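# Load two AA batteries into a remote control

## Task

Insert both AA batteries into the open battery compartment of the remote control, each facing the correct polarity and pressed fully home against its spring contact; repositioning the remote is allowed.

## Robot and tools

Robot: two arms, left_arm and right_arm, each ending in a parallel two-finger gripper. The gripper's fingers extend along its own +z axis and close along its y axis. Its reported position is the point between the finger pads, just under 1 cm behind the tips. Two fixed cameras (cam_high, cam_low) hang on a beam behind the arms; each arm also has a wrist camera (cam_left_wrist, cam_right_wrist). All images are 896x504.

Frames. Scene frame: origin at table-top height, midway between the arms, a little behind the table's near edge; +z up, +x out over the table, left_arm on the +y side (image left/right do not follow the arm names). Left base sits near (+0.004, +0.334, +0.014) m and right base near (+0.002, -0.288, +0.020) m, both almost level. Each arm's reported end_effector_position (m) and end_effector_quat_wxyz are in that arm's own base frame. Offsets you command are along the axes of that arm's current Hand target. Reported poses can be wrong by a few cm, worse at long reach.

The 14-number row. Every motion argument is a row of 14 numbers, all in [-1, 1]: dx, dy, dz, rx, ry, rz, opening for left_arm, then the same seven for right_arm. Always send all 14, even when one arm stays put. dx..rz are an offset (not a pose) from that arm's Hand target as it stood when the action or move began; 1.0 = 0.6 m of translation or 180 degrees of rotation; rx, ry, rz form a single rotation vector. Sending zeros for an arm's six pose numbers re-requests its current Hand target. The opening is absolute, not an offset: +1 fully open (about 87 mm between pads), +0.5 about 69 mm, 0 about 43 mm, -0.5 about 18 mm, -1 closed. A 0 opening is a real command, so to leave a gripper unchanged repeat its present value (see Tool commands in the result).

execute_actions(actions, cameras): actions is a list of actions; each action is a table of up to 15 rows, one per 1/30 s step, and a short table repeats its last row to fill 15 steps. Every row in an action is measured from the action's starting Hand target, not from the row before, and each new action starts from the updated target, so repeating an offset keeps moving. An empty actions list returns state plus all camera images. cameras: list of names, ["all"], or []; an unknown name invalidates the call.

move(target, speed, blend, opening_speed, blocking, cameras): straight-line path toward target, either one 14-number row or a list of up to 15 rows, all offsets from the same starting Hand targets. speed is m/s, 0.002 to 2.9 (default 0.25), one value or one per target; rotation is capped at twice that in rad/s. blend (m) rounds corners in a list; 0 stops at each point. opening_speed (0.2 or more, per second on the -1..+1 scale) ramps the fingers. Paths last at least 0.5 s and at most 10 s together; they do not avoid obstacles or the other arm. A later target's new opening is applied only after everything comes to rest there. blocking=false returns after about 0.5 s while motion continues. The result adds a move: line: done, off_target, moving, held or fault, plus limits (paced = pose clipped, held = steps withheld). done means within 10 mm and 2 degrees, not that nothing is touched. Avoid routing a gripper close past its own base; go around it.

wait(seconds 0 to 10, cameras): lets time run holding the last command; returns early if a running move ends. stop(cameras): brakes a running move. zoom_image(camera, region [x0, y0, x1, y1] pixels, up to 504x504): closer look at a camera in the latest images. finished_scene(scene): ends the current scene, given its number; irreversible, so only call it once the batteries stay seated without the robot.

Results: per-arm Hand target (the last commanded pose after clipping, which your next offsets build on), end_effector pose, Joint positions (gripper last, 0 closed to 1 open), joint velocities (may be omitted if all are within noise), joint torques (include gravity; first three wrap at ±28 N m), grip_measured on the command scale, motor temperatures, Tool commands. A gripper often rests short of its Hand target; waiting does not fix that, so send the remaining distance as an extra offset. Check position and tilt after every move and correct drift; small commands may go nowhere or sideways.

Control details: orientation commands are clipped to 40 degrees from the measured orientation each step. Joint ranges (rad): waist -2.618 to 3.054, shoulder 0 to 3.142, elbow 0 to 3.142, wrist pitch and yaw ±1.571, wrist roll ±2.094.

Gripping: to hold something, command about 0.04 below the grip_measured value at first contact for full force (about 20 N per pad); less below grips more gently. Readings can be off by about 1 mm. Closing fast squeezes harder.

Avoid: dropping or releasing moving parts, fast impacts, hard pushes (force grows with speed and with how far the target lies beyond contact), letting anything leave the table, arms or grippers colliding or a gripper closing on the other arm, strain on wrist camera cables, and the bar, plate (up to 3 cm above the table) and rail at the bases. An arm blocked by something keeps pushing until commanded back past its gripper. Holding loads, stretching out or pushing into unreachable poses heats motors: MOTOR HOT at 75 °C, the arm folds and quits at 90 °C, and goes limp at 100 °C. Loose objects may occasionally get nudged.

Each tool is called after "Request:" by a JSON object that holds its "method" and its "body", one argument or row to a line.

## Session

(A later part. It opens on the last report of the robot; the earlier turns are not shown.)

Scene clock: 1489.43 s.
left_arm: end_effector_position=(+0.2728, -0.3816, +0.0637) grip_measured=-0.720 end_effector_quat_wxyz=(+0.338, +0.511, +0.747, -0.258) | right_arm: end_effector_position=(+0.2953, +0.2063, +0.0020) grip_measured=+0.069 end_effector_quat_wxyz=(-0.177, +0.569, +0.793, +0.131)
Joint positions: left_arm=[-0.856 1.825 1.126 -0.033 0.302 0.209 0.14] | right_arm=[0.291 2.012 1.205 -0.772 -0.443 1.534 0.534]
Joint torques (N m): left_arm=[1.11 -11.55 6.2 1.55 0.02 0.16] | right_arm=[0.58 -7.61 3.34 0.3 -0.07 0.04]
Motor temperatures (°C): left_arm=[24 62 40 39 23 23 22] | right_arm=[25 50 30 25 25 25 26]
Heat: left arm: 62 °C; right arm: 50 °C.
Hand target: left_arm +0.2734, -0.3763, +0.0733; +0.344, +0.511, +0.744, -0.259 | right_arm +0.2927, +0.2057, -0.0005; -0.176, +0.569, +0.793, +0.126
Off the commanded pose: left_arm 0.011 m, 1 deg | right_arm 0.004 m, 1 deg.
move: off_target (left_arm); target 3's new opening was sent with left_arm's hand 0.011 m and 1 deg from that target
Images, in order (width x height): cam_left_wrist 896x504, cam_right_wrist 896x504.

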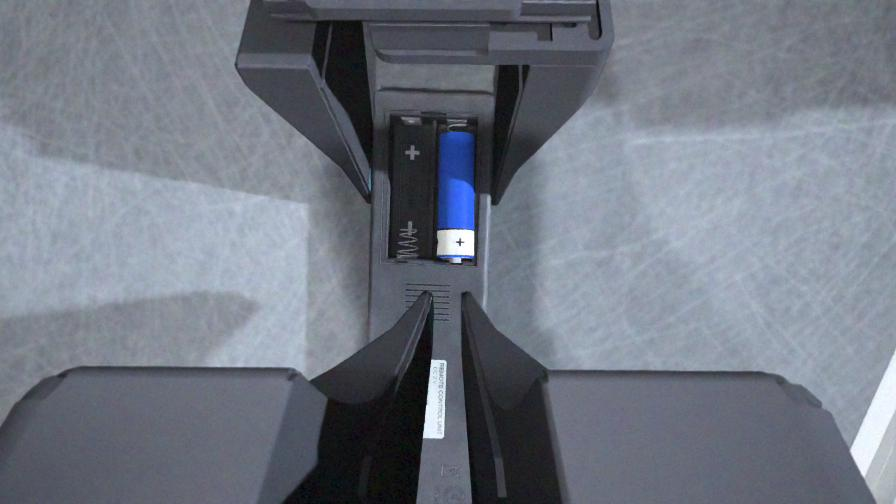

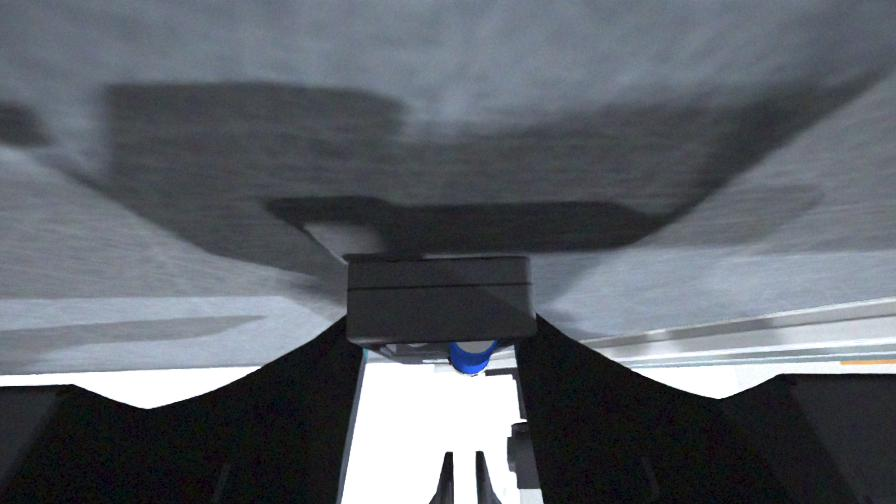

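Request:
{"method": "move", "body": {
  "target": [
    [0.0332,-0.010,0.0677,0,0,0,-0.72,0,0,0,0,0,0,-0.02]
  ],
  "speed": 0.06,
  "cameras": ["cam_left_wrist"]
}}

Request:
{"method": "zoom_image", "body": {
  "camera": "cam_left_wrist",
  "region": [380, 180, 540, 380]
}}

Scene clock: 1502.37 s.
left_arm: end_effector_position=(+0.2713, -0.3962, +0.0389) grip_measured=-0.720 end_effector_quat_wxyz=(+0.343, +0.517, +0.740, -0.261) | right_arm: end_effector_position=(+0.2953, +0.2063, +0.0020) grip_measured=+0.069 end_effector_quat_wxyz=(-0.177, +0.569, +0.793, +0.131)
Joint positions: left_arm=[-0.882 1.903 1.108 0.08 0.292 0.204 0.14] | right_arm=[0.291 2.012 1.205 -0.772 -0.443 1.534 0.534]
Joint torques (N m): left_arm=[0.23 -7.53 6.06 2 -0.18 -0.03] | right_arm=[0.59 -7.6 3.34 0.3 -0.07 0.04]
Motor temperatures (°C): left_arm=[24 61 40 38 23 23 22] | right_arm=[25 50 30 25 25 25 26]
Heat: left arm: 61 °C; right arm: 50 °C.
Hand target: left_arm +0.2730, -0.3967, +0.0324; +0.344, +0.511, +0.744, -0.259 | right_arm +0.2927, +0.2057, -0.0005; -0.176, +0.569, +0.793, +0.126
Off the commanded pose: left_arm 0.007 m, 1 deg | right_arm 0.004 m, 1 deg.
move: done
Images, in order (width x height): cam_left_wrist 896x504.

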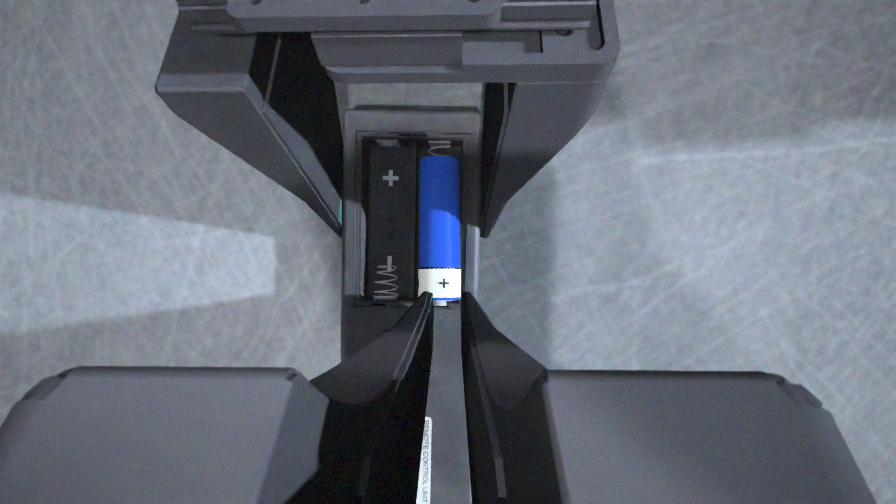

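Scaled by 2.520 from the camera's 896x504 image, which has a finer 1280x720 frame.

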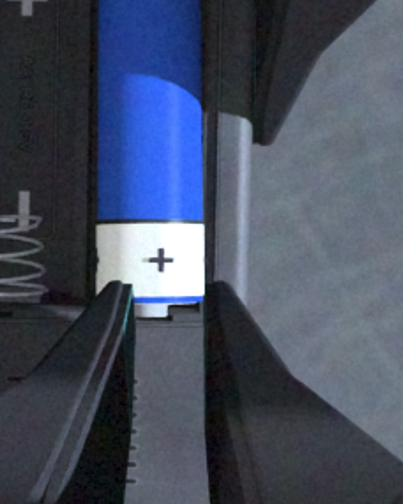

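Request:
{"method": "move", "body": {
  "target": [
    [-0.0095,0.0035,0.0117,0,0,0,-0.72,0,0,0,0,0,0,-0.02],
    [0.0035,0.0035,0.0222,0,0,0,-0.72,0,0,0,0,0,0,-0.02]
  ],
  "speed": 0.06,
  "cameras": ["cam_left_wrist"]
}}

Request:
{"method": "zoom_image", "body": {
  "camera": "cam_left_wrist",
  "region": [380, 180, 540, 380]
}}

Scene clock: 1513.60 s.
left_arm: end_effector_position=(+0.2747, -0.3968, +0.0282) grip_measured=-0.720 end_effector_quat_wxyz=(+0.339, +0.515, +0.745, -0.254) | right_arm: end_effector_position=(+0.2955, +0.2061, +0.0019) grip_measured=+0.069 end_effector_quat_wxyz=(-0.176, +0.568, +0.793, +0.131)
Joint positions: left_arm=[-0.882 1.936 1.117 0.091 0.279 0.202 0.14] | right_arm=[0.291 2.012 1.205 -0.772 -0.443 1.533 0.534]
Joint torques (N m): left_arm=[-0.05 -6.28 7.39 2.06 -0.05 -0.02] | right_arm=[0.61 -7.61 3.36 0.3 -0.08 0.06]
Motor temperatures (°C): left_arm=[24 60 40 39 23 23 22] | right_arm=[25 50 30 25 25 25 26]
Heat: left arm: 60 °C; right arm: 50 °C.
Hand target: left_arm +0.2777, -0.4046, +0.0223; +0.343, +0.511, +0.744, -0.259 | right_arm +0.2928, +0.2058, -0.0005; -0.176, +0.569, +0.793, +0.127
Off the commanded pose: left_arm 0.010 m, 1 deg | right_arm 0.004 m, 1 deg.
move: done
Images, in order (width x height): cam_left_wrist 896x504.

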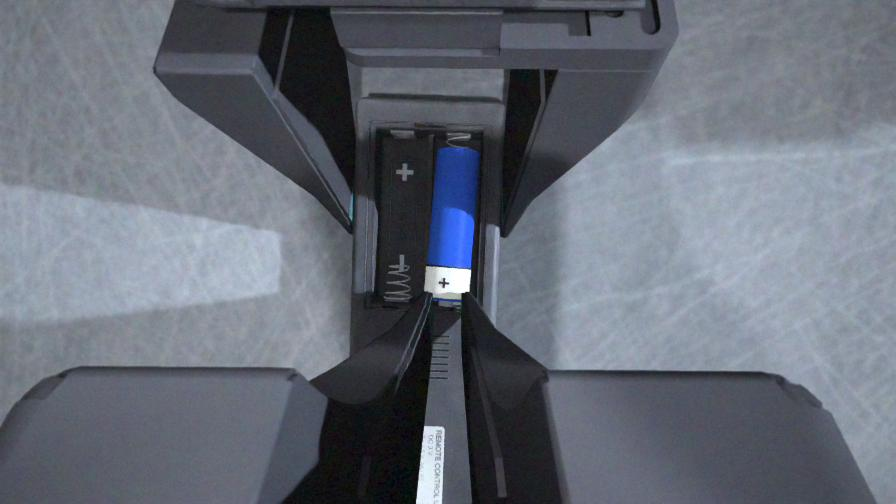

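Scaled by 2.520 from the camera's 896x504 image, which has a finer 1280x720 frame.

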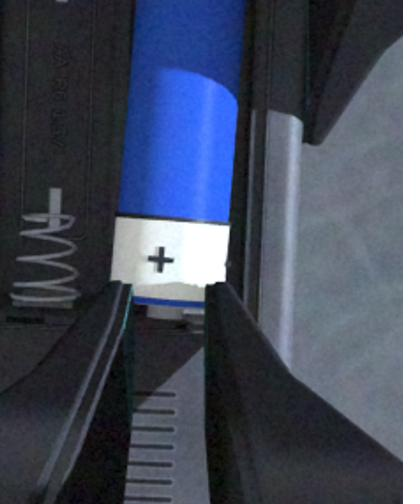

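Request:
{"method": "move", "body": {
  "target": [
    [-0.0583,0,-0.0473,0,0,0,-1,0,0,0,0,0,0,-0.02],
    [-0.0752,0.028,-0.0267,0,0,0,-1,0,0,0,0,0,0,-0.02],
    [-0.0078,0.028,0.028,0,0,0,-1,0,0,0,0,0,0,-0.02]
  ],
  "speed": 0.07,
  "cameras": ["cam_left_wrist"]
}}

Request:
{"method": "zoom_image", "body": {
  "camera": "cam_left_wrist",
  "region": [360, 180, 540, 380]
}}

Scene clock: 1539.80 s.
left_arm: end_effector_position=(+0.2972, -0.4147, +0.0235) grip_measured=-1.000 end_effector_quat_wxyz=(+0.345, +0.510, +0.744, -0.260) | right_arm: end_effector_position=(+0.2955, +0.2061, +0.0019) grip_measured=+0.069 end_effector_quat_wxyz=(-0.176, +0.568, +0.793, +0.131)
Joint positions: left_arm=[-0.865 2.033 1.227 0.091 0.294 0.202 0] | right_arm=[0.291 2.012 1.205 -0.772 -0.443 1.532 0.534]
Joint torques (N m): left_arm=[0.68 -8.36 5.97 1.96 -0.02 0.14] | right_arm=[0.62 -7.6 3.36 0.3 -0.08 0.06]
Motor temperatures (°C): left_arm=[24 58 40 42 23 23 22] | right_arm=[25 50 30 25 25 25 26]
Heat: left arm: 58 °C; right arm: 50 °C.
Hand target: left_arm +0.2989, -0.4138, +0.0148; +0.344, +0.511, +0.744, -0.259 | right_arm +0.2928, +0.2057, -0.0005; -0.176, +0.569, +0.793, +0.127
Off the commanded pose: left_arm 0.009 m, 0 deg | right_arm 0.004 m, 1 deg.
move: done
Images, in order (width x height): cam_left_wrist 896x504.

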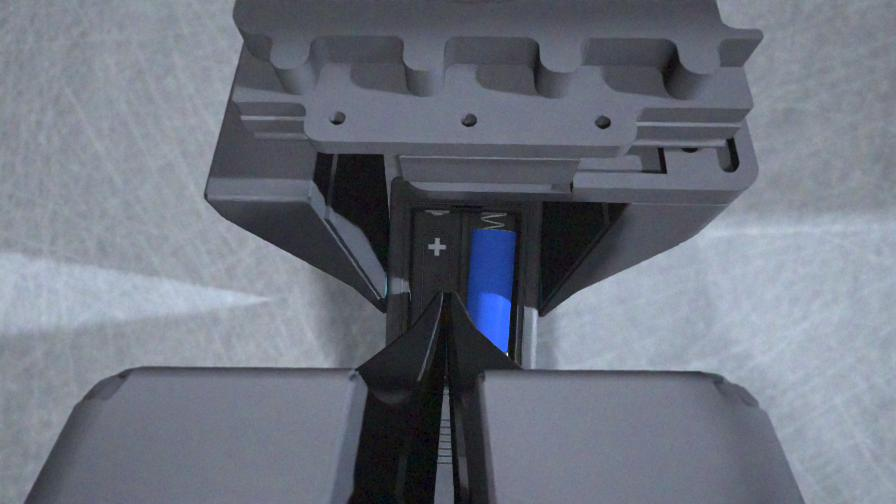

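Scaled by 2.520 from the camera's 896x504 image, which has a finer 1280x720 frame.

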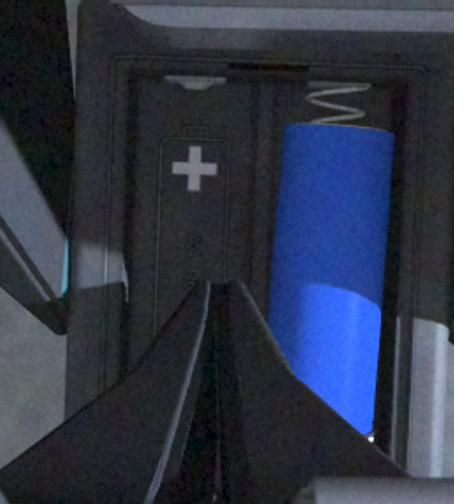

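Request:
{"method": "move", "body": {
  "target": [
    [0.004,-0.02,0.003,0,0,0,-1,0,0,0,0,0,0,-0.02]
  ],
  "speed": 0.05,
  "cameras": ["cam_left_wrist"]
}}

Request:
{"method": "zoom_image", "body": {
  "camera": "cam_left_wrist",
  "region": [360, 180, 540, 380]
}}

Scene clock: 1545.50 s.
left_arm: end_effector_position=(+0.2940, -0.4171, +0.0205) grip_measured=-1.000 end_effector_quat_wxyz=(+0.353, +0.511, +0.741, -0.254) | right_arm: end_effector_position=(+0.2955, +0.2061, +0.0019) grip_measured=+0.069 end_effector_quat_wxyz=(-0.176, +0.568, +0.793, +0.131)
Joint positions: left_arm=[-0.881 2.033 1.205 0.127 0.27 0.202 0] | right_arm=[0.291 2.012 1.205 -0.772 -0.443 1.532 0.534]
Joint torques (N m): left_arm=[-0.38 -8.98 5.59 1.83 0.02 -0.04] | right_arm=[0.62 -7.6 3.36 0.3 -0.08 0.06]
Motor temperatures (°C): left_arm=[24 58 40 42 23 23 22] | right_arm=[25 50 30 25 25 25 26]
Heat: left arm: 58 °C; right arm: 50 °C.
Hand target: left_arm +0.2873, -0.4179, +0.0122; +0.344, +0.511, +0.744, -0.259 | right_arm +0.2928, +0.2057, -0.0005; -0.176, +0.569, +0.793, +0.127
Off the commanded pose: left_arm 0.011 m, 1 deg | right_arm 0.004 m, 1 deg.
move: off_target (left_arm)
Images, in order (width x height): cam_left_wrist 896x504.

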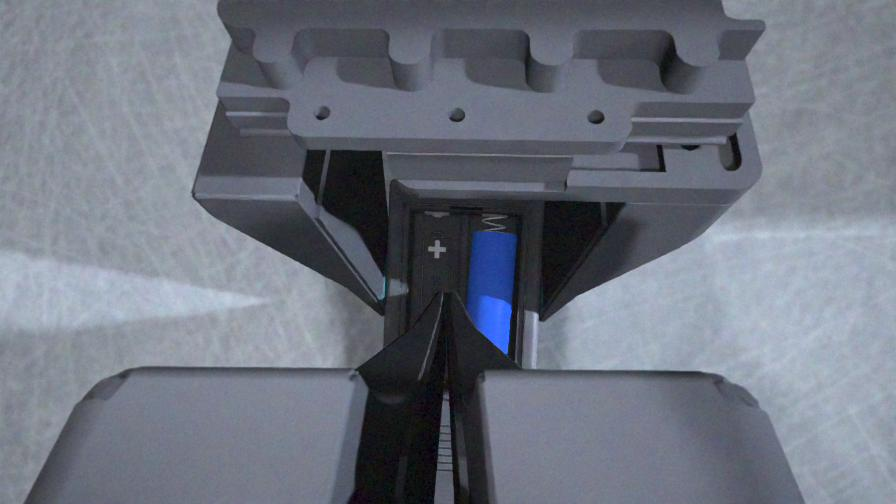

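Scaled by 2.520 from the camera's 896x504 image, which has a finer 1280x720 frame.

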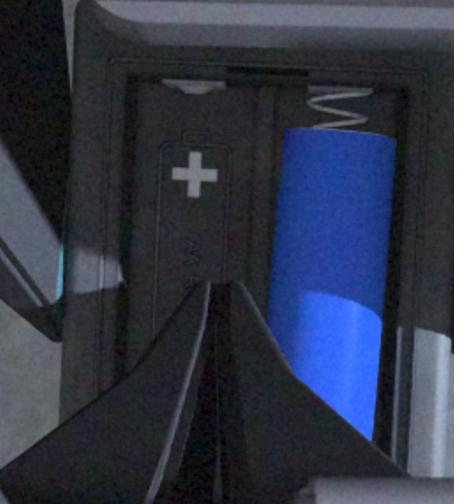

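Request:
{"method": "move", "body": {
  "target": [
    [0.004,-0.025,0.003,0,0,0,-1,0,0,0,0,0,0,-0.02]
  ],
  "speed": 0.05,
  "cameras": ["cam_left_wrist"]
}}

Request:
{"method": "zoom_image", "body": {
  "camera": "cam_left_wrist",
  "region": [360, 180, 540, 380]
}}

Scene clock: 1549.53 s.
left_arm: end_effector_position=(+0.2929, -0.4203, +0.0186) grip_measured=-1.000 end_effector_quat_wxyz=(+0.369, +0.506, +0.741, -0.241) | right_arm: end_effector_position=(+0.2935, +0.2055, +0.0020) grip_measured=+0.069 end_effector_quat_wxyz=(-0.179, +0.568, +0.793, +0.128)
Joint positions: left_arm=[-0.904 2.033 1.183 0.173 0.216 0.191 0] | right_arm=[0.291 2.012 1.205 -0.781 -0.443 1.529 0.534]
Joint torques (N m): left_arm=[-1.48 -9.72 4.98 1.61 0.27 -0.16] | right_arm=[0.61 -7.58 3.34 0.37 -0.08 0.1]
Motor temperatures (°C): left_arm=[24 58 40 42 23 23 22] | right_arm=[25 50 30 25 25 25 26]
Heat: left arm: 58 °C; right arm: 50 °C.
Hand target: left_arm +0.2733, -0.4230, +0.0098; +0.344, +0.511, +0.744, -0.259 | right_arm +0.2928, +0.2057, -0.0005; -0.176, +0.569, +0.793, +0.127
Off the commanded pose: left_arm 0.022 m, 4 deg | right_arm 0.003 m, 0 deg.
move: off_target (left_arm)
Images, in order (width x height): cam_left_wrist 896x504.

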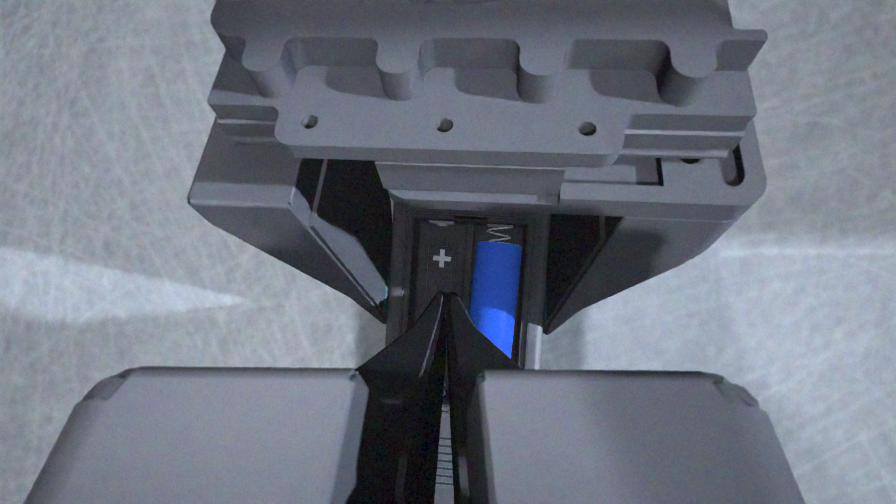

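Scaled by 2.520 from the camera's 896x504 image, which has a finer 1280x720 frame.

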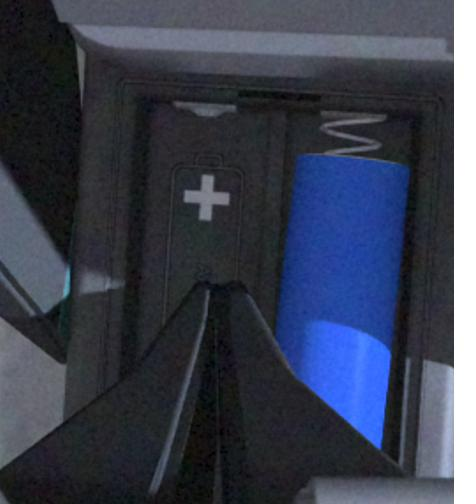

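Request:
{"method": "move", "body": {
  "target": [
    [-0.006,-0.008,-0.014,0,0,0,-1,0,0,0,0,0,0,-0.02]
  ],
  "speed": 0.05,
  "cameras": ["cam_left_wrist"]
}}

Request:
{"method": "zoom_image", "body": {
  "camera": "cam_left_wrist",
  "region": [360, 180, 540, 380]
}}

Scene clock: 1554.87 s.
left_arm: end_effector_position=(+0.2902, -0.4202, +0.0184) grip_measured=-1.000 end_effector_quat_wxyz=(+0.370, +0.506, +0.742, -0.239) | right_arm: end_effector_position=(+0.2913, +0.2053, +0.0018) grip_measured=+0.069 end_effector_quat_wxyz=(-0.182, +0.567, +0.793, +0.126)
Joint positions: left_arm=[-0.911 2.027 1.173 0.178 0.206 0.187 0] | right_arm=[0.291 2.012 1.203 -0.787 -0.446 1.527 0.534]
Joint torques (N m): left_arm=[-1.52 -12.14 4.75 1.41 0.34 -0.18] | right_arm=[0.61 -7.57 3.51 0.42 -0.05 0.12]
Motor temperatures (°C): left_arm=[24 58 39 41 23 23 22] | right_arm=[25 50 30 25 25 25 26]
Heat: left arm: 58 °C; right arm: 50 °C.
Hand target: left_arm +0.2676, -0.4205, +0.0180; +0.344, +0.511, +0.744, -0.259 | right_arm +0.2928, +0.2057, -0.0005; -0.176, +0.569, +0.793, +0.126
Off the commanded pose: left_arm 0.023 m, 4 deg | right_arm 0.003 m, 1 deg.
move: off_target (left_arm)
Images, in order (width x height): cam_left_wrist 896x504.

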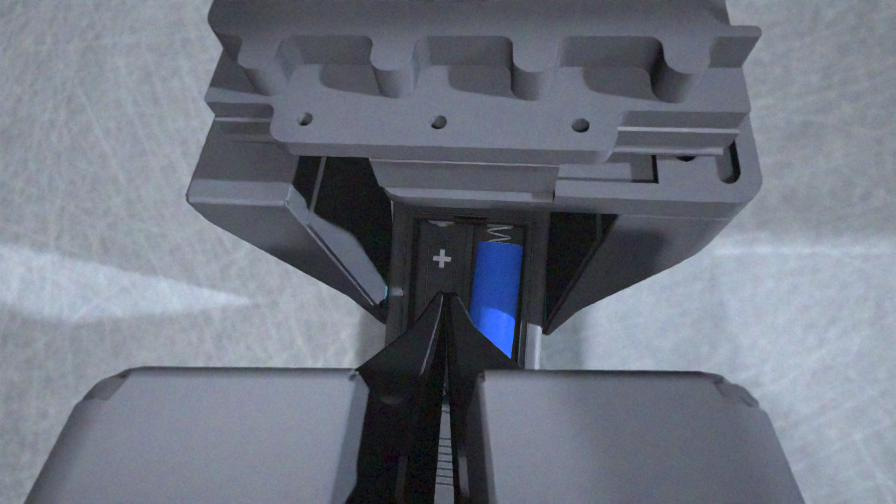

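Scaled by 2.520 from the camera's 896x504 image, which has a finer 1280x720 frame.

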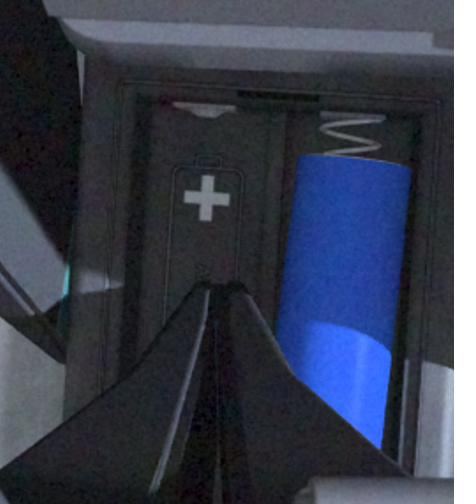

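Request:
{"method": "move", "body": {
  "target": [
    [0,0.03,0,0,0,0,-1,0,0,0,0,0,0,-0.02],
    [-0.08,0.04,-0.065,0,0,0,-1,0,0,0,0,0,0,-0.02],
    [0.04,0.04,-0.26,0,0,0,-1,0,0,0,0,0,0,-0.02]
  ],
  "speed": 0.12,
  "cameras": ["cam_left_wrist"]
}}

Request:
{"method": "zoom_image", "body": {
  "camera": "cam_left_wrist",
  "region": [360, 0, 540, 200]
}}

Scene clock: 1573.10 s.
left_arm: end_effector_position=(+0.2475, -0.2882, +0.0942) grip_measured=-1.000 end_effector_quat_wxyz=(+0.342, +0.508, +0.747, -0.260) | right_arm: end_effector_position=(+0.2913, +0.2053, +0.0019) grip_measured=+0.069 end_effector_quat_wxyz=(-0.182, +0.567, +0.793, +0.126)
Joint positions: left_arm=[-0.707 1.465 0.868 -0.162 0.411 0.31 0] | right_arm=[0.291 2.012 1.203 -0.787 -0.446 1.527 0.534]
Joint torques (N m): left_arm=[1.03 -7.56 6.31 1.45 0.08 0.21] | right_arm=[0.61 -7.56 3.51 0.43 -0.04 0.12]
Motor temperatures (°C): left_arm=[24 60 38 40 23 23 22] | right_arm=[25 49 30 25 25 25 26]
Heat: left arm: 60 °C; right arm: 49 °C.
Hand target: left_arm +0.2457, -0.2834, +0.0969; +0.344, +0.511, +0.744, -0.259 | right_arm +0.2928, +0.2057, -0.0005; -0.176, +0.569, +0.793, +0.127
Off the commanded pose: left_arm 0.006 m, 1 deg | right_arm 0.003 m, 1 deg.
move: done
Images, in order (width x height): cam_left_wrist 896x504.

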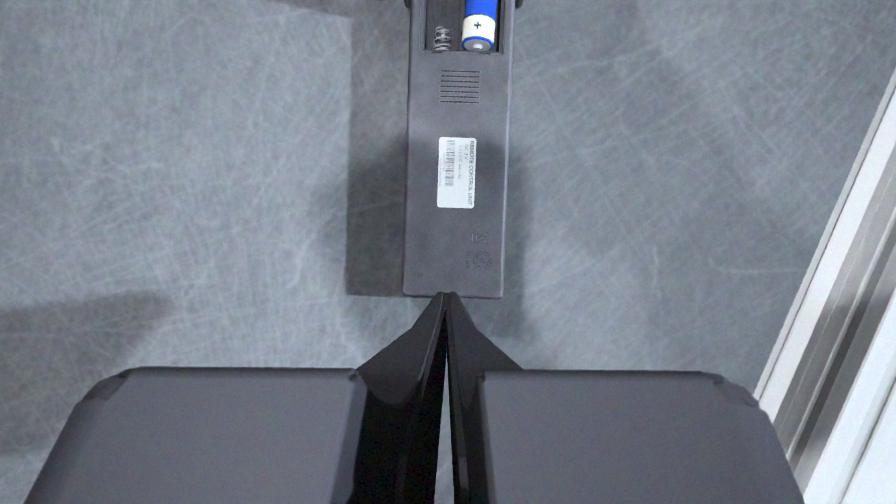

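Scaled by 2.520 from the camera's 896x504 image, which has a finer 1280x720 frame.

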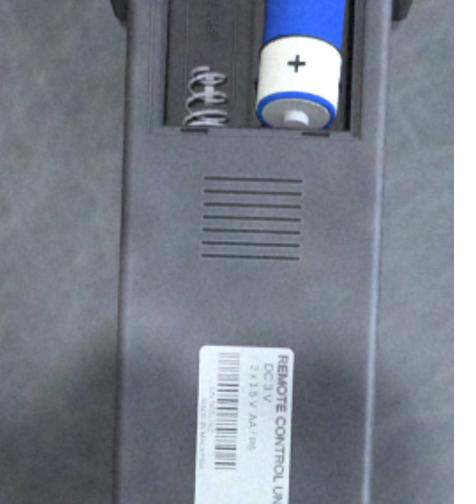

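Request:
{"method": "move", "body": {
  "target": [
    [0,0,0,0,0,0,-1,0,0,0,0,0,0,0.4],
    [0,0,0,0,0,0,-1,0.0635,0,-0.136,0,0,0,0.4],
    [0,0,0,0,0,0,-1,0.0635,0,-0.136,0,-0.139,0,0.4]
  ],
  "speed": 0.12,
  "cameras": ["all"]
}}

Scene clock: 1585.43 s.
left_arm: end_effector_position=(+0.2474, -0.2882, +0.0942) grip_measured=-1.000 end_effector_quat_wxyz=(+0.342, +0.508, +0.746, -0.260) | right_arm: end_effector_position=(+0.2889, +0.2037, +0.0757) grip_measured=+0.400 end_effector_quat_wxyz=(-0.012, +0.581, +0.814, -0.013)
Joint positions: left_arm=[-0.707 1.465 0.868 -0.162 0.411 0.31 0] | right_arm=[0.493 1.893 1.498 -1.21 -0.01 1.732 0.7]
Joint torques (N m): left_arm=[0.99 -7.46 6.26 1.49 0.08 0.2] | right_arm=[0.75 -9.54 6.3 0.06 0.23 0.14]
Motor temperatures (°C): left_arm=[24 59 39 40 23 23 22] | right_arm=[25 50 30 25 25 25 26]
Heat: left arm: 59 °C; right arm: 50 °C.
Hand target: left_arm +0.2458, -0.2834, +0.0969; +0.344, +0.511, +0.744, -0.259 | right_arm +0.2927, +0.2057, +0.0895; +0.000, +0.583, +0.812, +0.000
Off the commanded pose: left_arm 0.006 m, 0 deg | right_arm 0.015 m, 2 deg.
move: off_target (right_arm)

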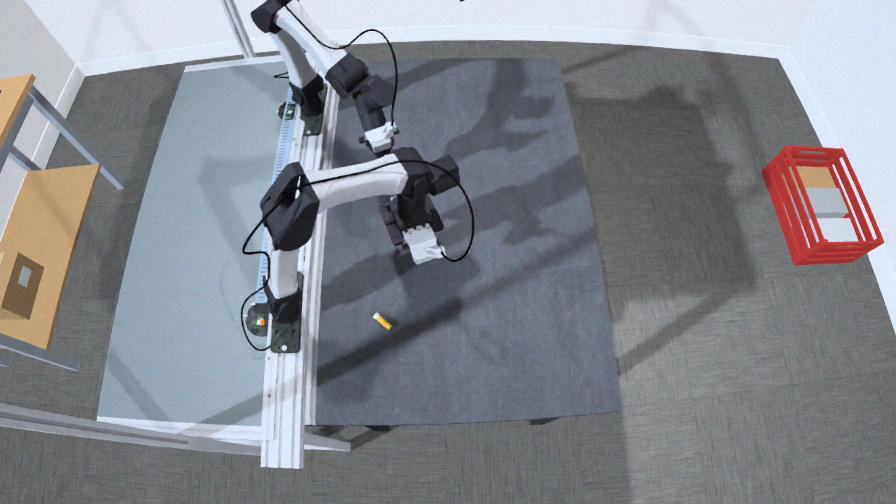

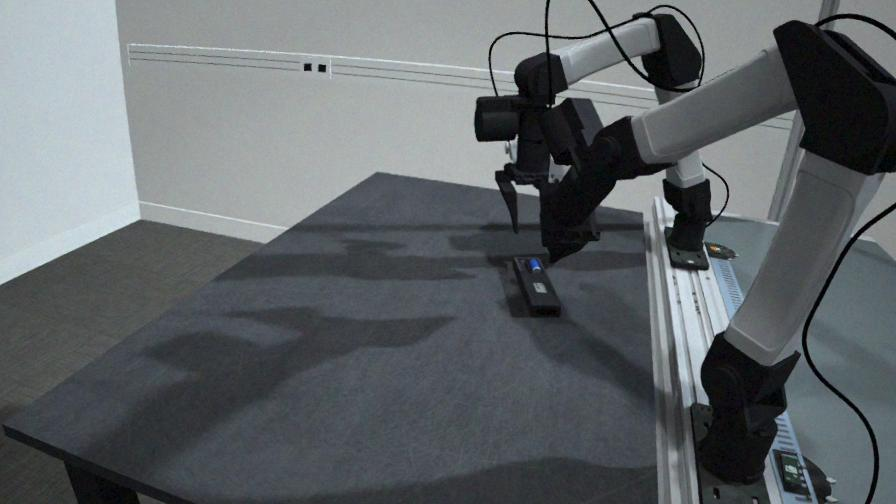

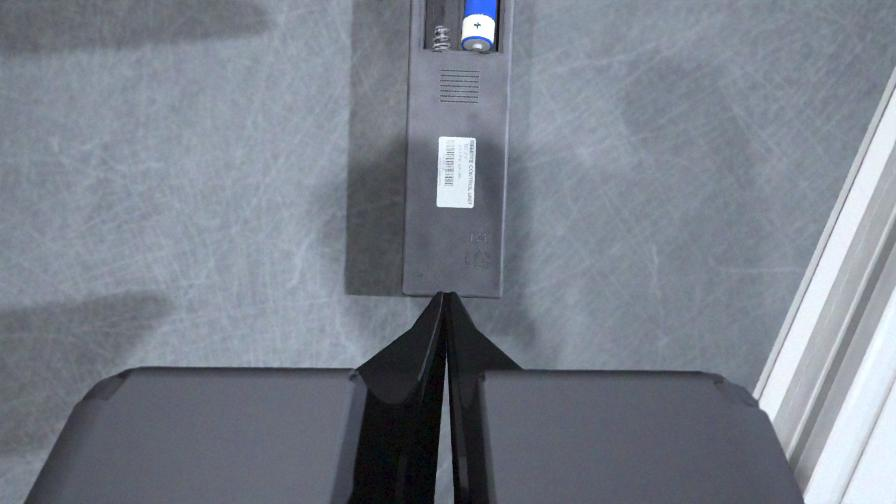

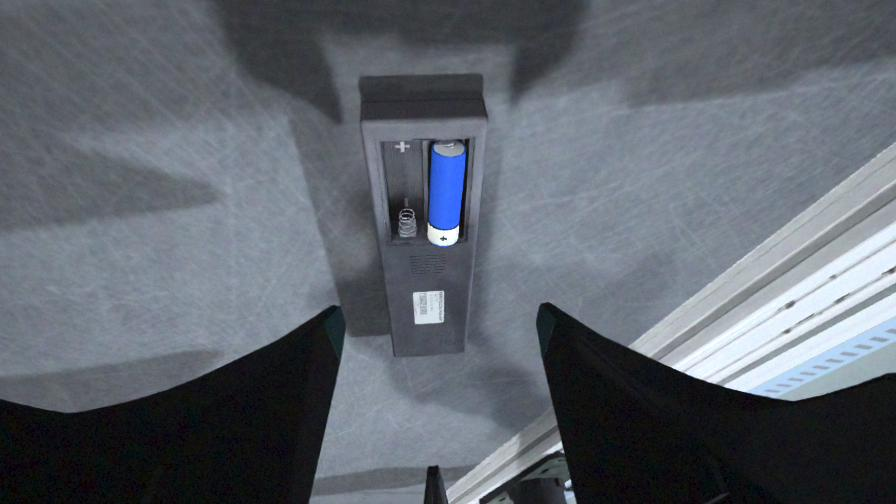

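Request:
{"method": "zoom_image", "body": {
  "camera": "cam_right_wrist",
  "region": [350, 100, 510, 260]
}}

Scaled by 3.150 from the camera's 896x504 image, which has a finer 1280x720 frame.

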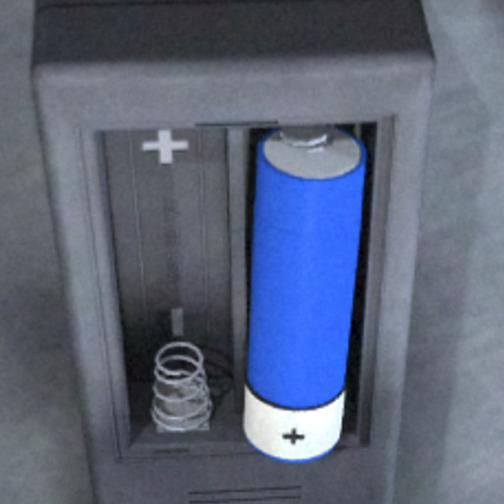

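Request:
{"method": "move", "body": {
  "target": [
    [0,0,0,0,0,0,-1,0.09,0,0.0,0,0,0,-0.72]
  ],
  "speed": 0.12,
  "cameras": ["cam_right_wrist","cam_left_wrist"]
}}

Request:
{"method": "zoom_image", "body": {
  "camera": "cam_right_wrist",
  "region": [350, 160, 530, 340]
}}

Scene clock: 1608.90 s.
left_arm: end_effector_position=(+0.2474, -0.2882, +0.0942) grip_measured=-1.000 end_effector_quat_wxyz=(+0.342, +0.508, +0.746, -0.260) | right_arm: end_effector_position=(+0.2726, +0.2558, +0.0901) grip_measured=-0.720 end_effector_quat_wxyz=(-0.002, +0.579, +0.815, +0.005)
Joint positions: left_arm=[-0.707 1.465 0.868 -0.162 0.411 0.31 0] | right_arm=[0.644 1.902 1.567 -1.227 -0.007 1.878 0.14]
Joint torques (N m): left_arm=[1.03 -7.58 6.32 1.49 0.09 0.22] | right_arm=[0.39 -5.96 6.39 0.14 0.2 0.13]
Motor temperatures (°C): left_arm=[24 59 40 39 23 23 22] | right_arm=[25 53 33 25 25 25 25]
Heat: left arm: 59 °C; right arm: 53 °C.
Hand target: left_arm +0.2458, -0.2834, +0.0969; +0.344, +0.511, +0.744, -0.259 | right_arm +0.2755, +0.2569, +0.0896; +0.000, +0.583, +0.812, +0.000
Off the commanded pose: left_arm 0.006 m, 0 deg | right_arm 0.003 m, 1 deg.
move: done
Images, in order (width x height): cam_left_wrist 896x504, cam_right_wrist 896x504.

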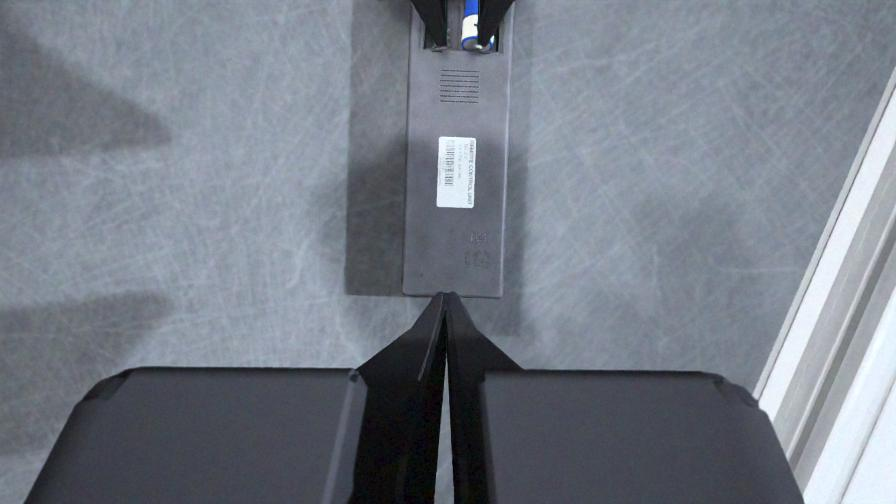

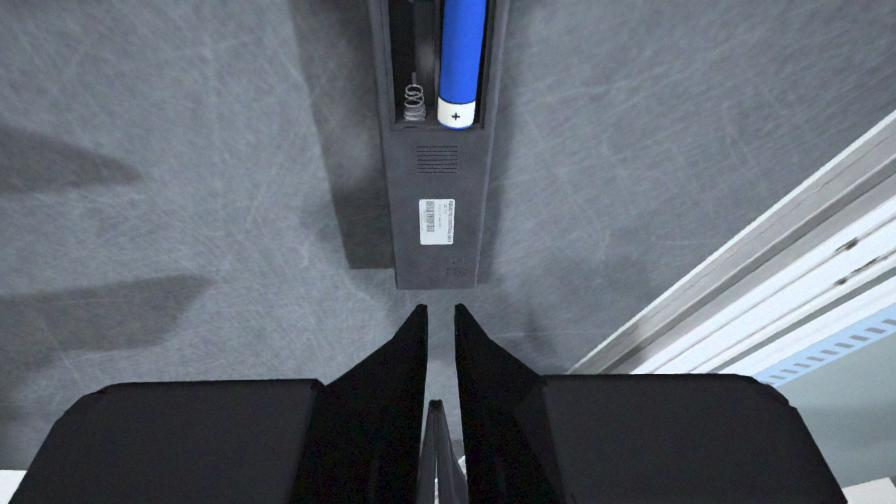

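Scaled by 2.800 from the camera's 896x504 image, which has a finer 1280x720 frame.

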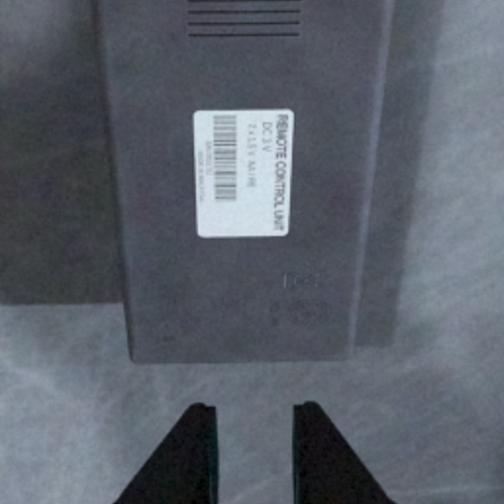

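Request:
{"method": "move", "body": {
  "target": [
    [0,0,0,0,0,0,-1,-0.033,-0.010,0.095,0,0,0,-0.72]
  ],
  "speed": 0.12,
  "cameras": ["cam_right_wrist","cam_left_wrist"]
}}

Request:
{"method": "zoom_image", "body": {
  "camera": "cam_right_wrist",
  "region": [350, 180, 530, 360]
}}

Scene clock: 1619.80 s.
left_arm: end_effector_position=(+0.2474, -0.2882, +0.0942) grip_measured=-1.000 end_effector_quat_wxyz=(+0.342, +0.508, +0.746, -0.260) | right_arm: end_effector_position=(+0.2751, +0.2381, +0.0385) grip_measured=-0.720 end_effector_quat_wxyz=(-0.002, +0.586, +0.811, +0.006)
Joint positions: left_arm=[-0.707 1.465 0.868 -0.162 0.411 0.31 0] | right_arm=[0.6 1.906 1.363 -1.019 -0.007 1.851 0.14]
Joint torques (N m): left_arm=[1.01 -7.54 6.37 1.51 0.07 0.2] | right_arm=[-0.05 -6.02 4.25 0.38 0.2 -0.1]
Motor temperatures (°C): left_arm=[24 58 40 39 23 23 22] | right_arm=[25 52 33 25 25 25 25]
Heat: left arm: 58 °C; right arm: 52 °C.
Hand target: left_arm +0.2458, -0.2834, +0.0969; +0.344, +0.511, +0.744, -0.259 | right_arm +0.2761, +0.2362, +0.0325; +0.000, +0.583, +0.812, +0.000
Off the commanded pose: left_arm 0.006 m, 0 deg | right_arm 0.006 m, 1 deg.
move: done
Images, in order (width x height): cam_left_wrist 896x504, cam_right_wrist 896x504.

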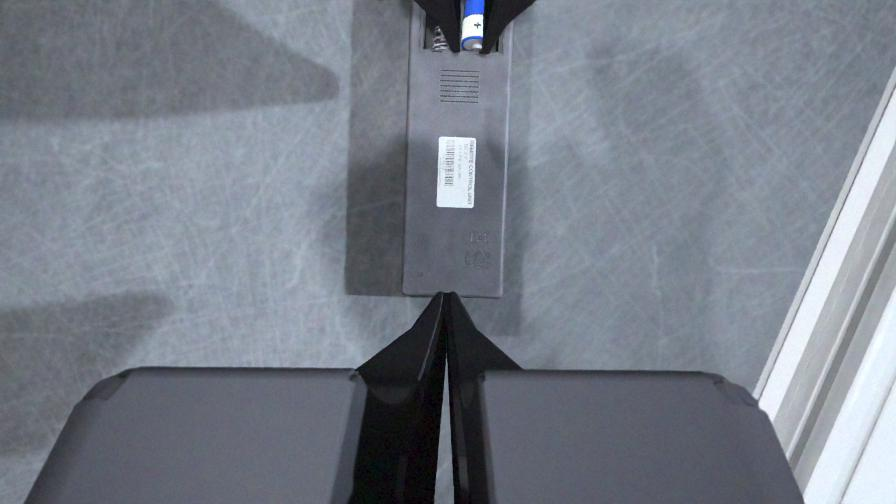

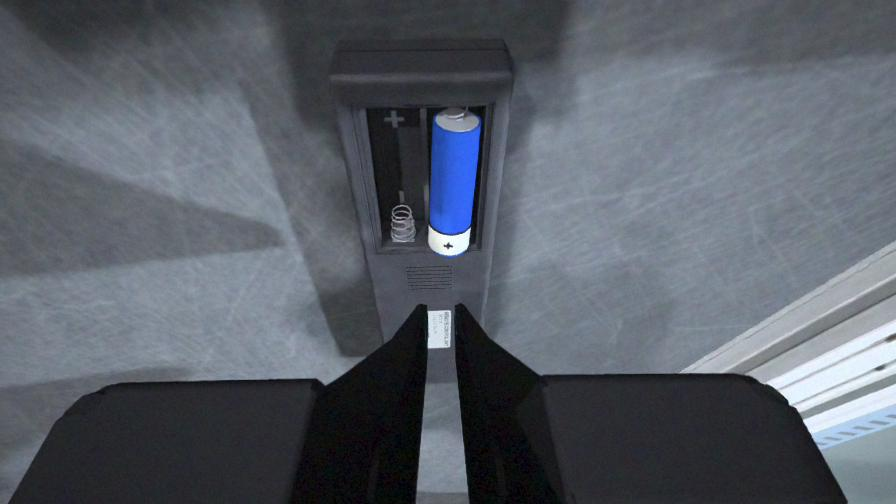

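Scaled by 2.800 from the camera's 896x504 image, which has a finer 1280x720 frame.

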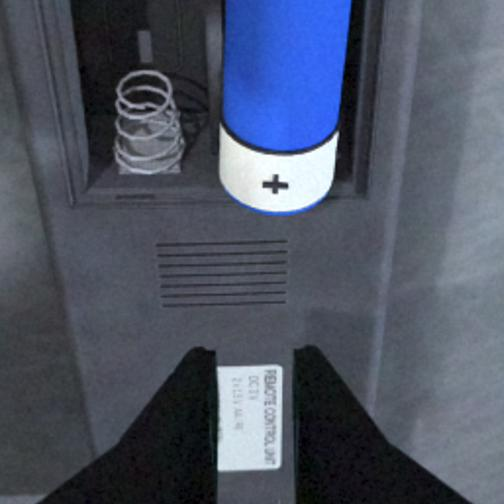

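Request:
{"method": "move", "body": {
  "target": [
    [0,0,0,0,0,0,-1,-0.0085,-0.007,0.0,0,0,0,-0.72],
    [0,0,0,0,0,0,-1,-0.0095,-0.006,0.02,0,0,0,-0.72]
  ],
  "speed": 0.08,
  "cameras": ["cam_right_wrist","cam_left_wrist"]
}}

Request:
{"method": "zoom_image", "body": {
  "camera": "cam_right_wrist",
  "region": [350, 180, 530, 360]
}}

Scene clock: 1627.53 s.
left_arm: end_effector_position=(+0.2474, -0.2882, +0.0942) grip_measured=-1.000 end_effector_quat_wxyz=(+0.342, +0.508, +0.746, -0.260) | right_arm: end_effector_position=(+0.2731, +0.2325, +0.0258) grip_measured=-0.720 end_effector_quat_wxyz=(-0.002, +0.584, +0.811, +0.005)
Joint positions: left_arm=[-0.707 1.465 0.868 -0.162 0.411 0.31 0] | right_arm=[0.59 1.906 1.31 -0.967 -0.007 1.838 0.14]
Joint torques (N m): left_arm=[0.98 -7.5 6.32 1.5 0.07 0.2] | right_arm=[-0.35 -6.13 4.11 0.36 0.2 -0.1]
Motor temperatures (°C): left_arm=[24 58 40 39 23 23 22] | right_arm=[25 51 33 25 25 25 25]
Heat: left arm: 58 °C; right arm: 51 °C.
Hand target: left_arm +0.2458, -0.2834, +0.0969; +0.344, +0.511, +0.744, -0.259 | right_arm +0.2745, +0.2296, +0.0205; +0.000, +0.583, +0.812, +0.000
Off the commanded pose: left_arm 0.006 m, 0 deg | right_arm 0.006 m, 1 deg.
move: done
Images, in order (width x height): cam_left_wrist 896x504, cam_right_wrist 896x504.

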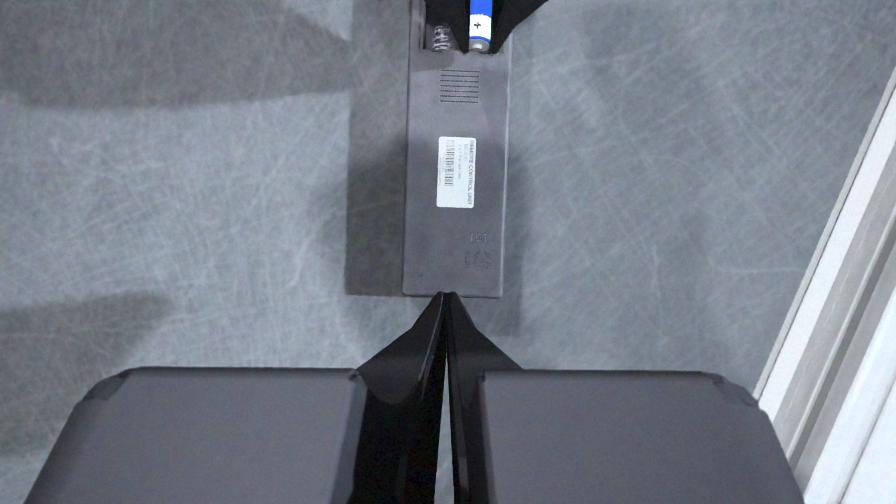

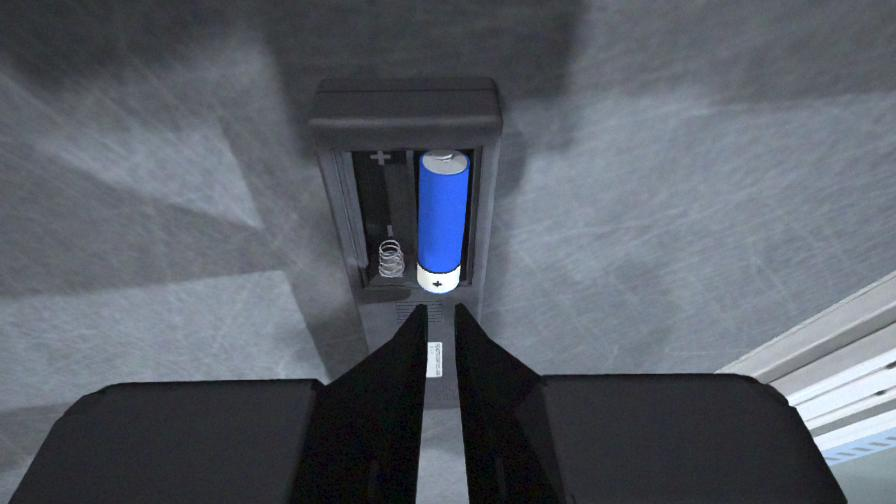

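Scaled by 2.800 from the camera's 896x504 image, which has a finer 1280x720 frame.

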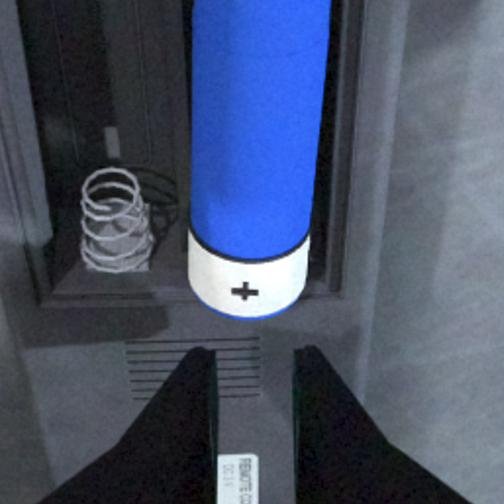

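Request:
{"method": "move", "body": {
  "target": [
    [0,0,0,0,0,0,-1,-0.007,-0.003,0.01,0,0,0,-0.72],
    [0,0,0,0,0,0,-1,-0.007,-0.004,0.06,0,0,0,-0.72]
  ],
  "speed": 0.05,
  "cameras": ["cam_right_wrist","cam_left_wrist"]
}}

Request:
{"method": "zoom_image", "body": {
  "camera": "cam_right_wrist",
  "region": [350, 180, 530, 360]
}}

Request:
{"method": "zoom_image", "body": {
  "camera": "cam_left_wrist",
  "region": [380, 0, 540, 160]
}}

Scene clock: 1637.00 s.
left_arm: end_effector_position=(+0.2474, -0.2882, +0.0942) grip_measured=-1.000 end_effector_quat_wxyz=(+0.342, +0.508, +0.746, -0.260) | right_arm: end_effector_position=(+0.2749, +0.2278, +0.0134) grip_measured=-0.719 end_effector_quat_wxyz=(-0.006, +0.585, +0.811, +0.015)
Joint positions: left_arm=[-0.707 1.465 0.868 -0.162 0.411 0.31 0] | right_arm=[0.568 1.907 1.254 -0.894 -0.023 1.818 0.141]
Joint torques (N m): left_arm=[1.03 -7.54 6.32 1.5 0.08 0.21] | right_arm=[0.83 -2.73 1.01 1.08 0.38 0.01]
Motor temperatures (°C): left_arm=[24 58 40 39 23 23 22] | right_arm=[25 50 32 25 25 25 25]
Heat: left arm: 58 °C; right arm: 50 °C.
Hand target: left_arm +0.2458, -0.2834, +0.0969; +0.344, +0.511, +0.744, -0.259 | right_arm +0.2736, +0.2249, -0.0155; +0.000, +0.583, +0.812, +0.000
Off the commanded pose: left_arm 0.006 m, 0 deg | right_arm 0.029 m, 2 deg.
move: off_target (right_arm)
Images, in order (width x height): cam_left_wrist 896x504, cam_right_wrist 896x504.

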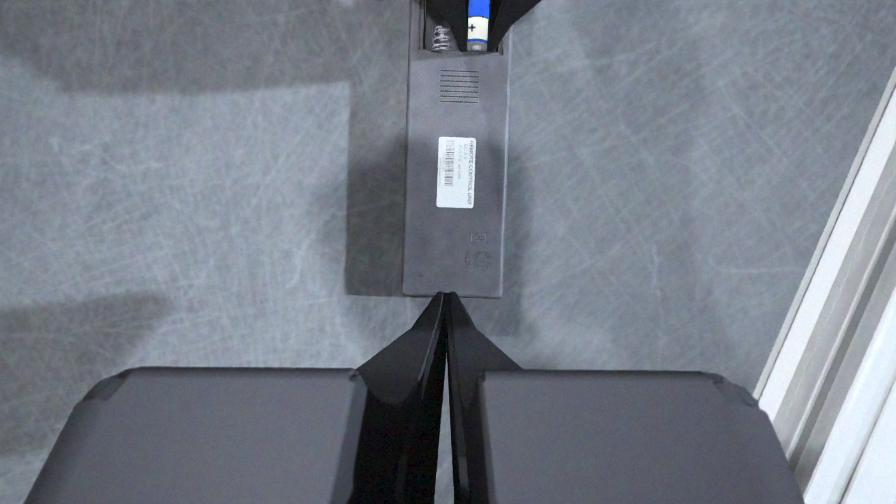

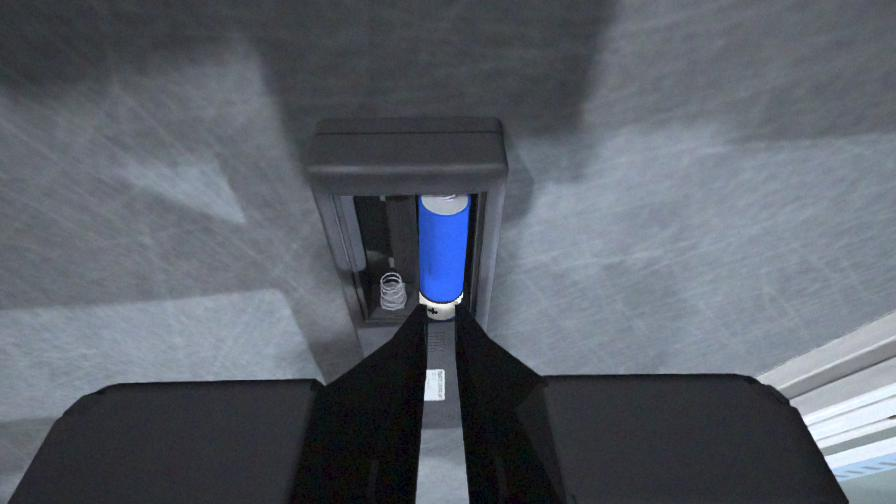

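Scaled by 2.800 from the camera's 896x504 image, which has a finer 1280x720 frame.

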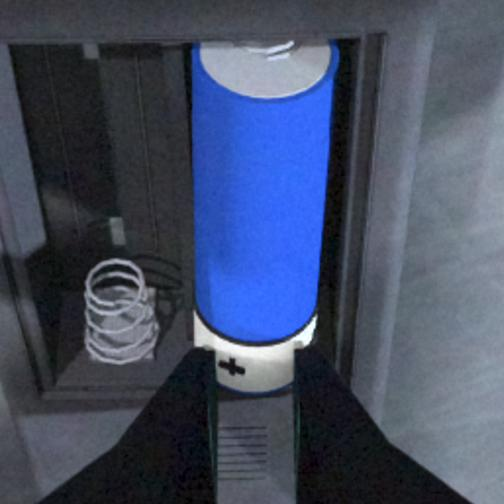

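Scaled by 3.150 from the camera's 896x504 image, which has a finer 1280x720 frame.

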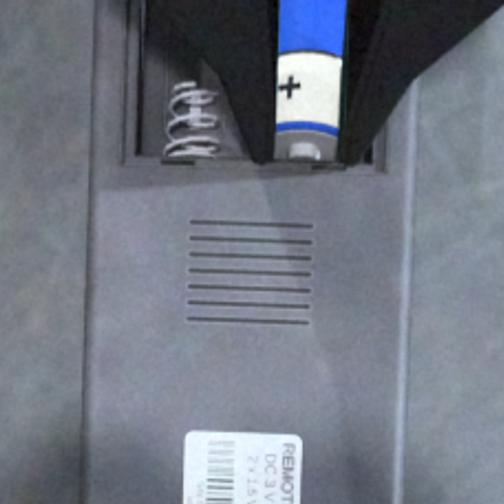

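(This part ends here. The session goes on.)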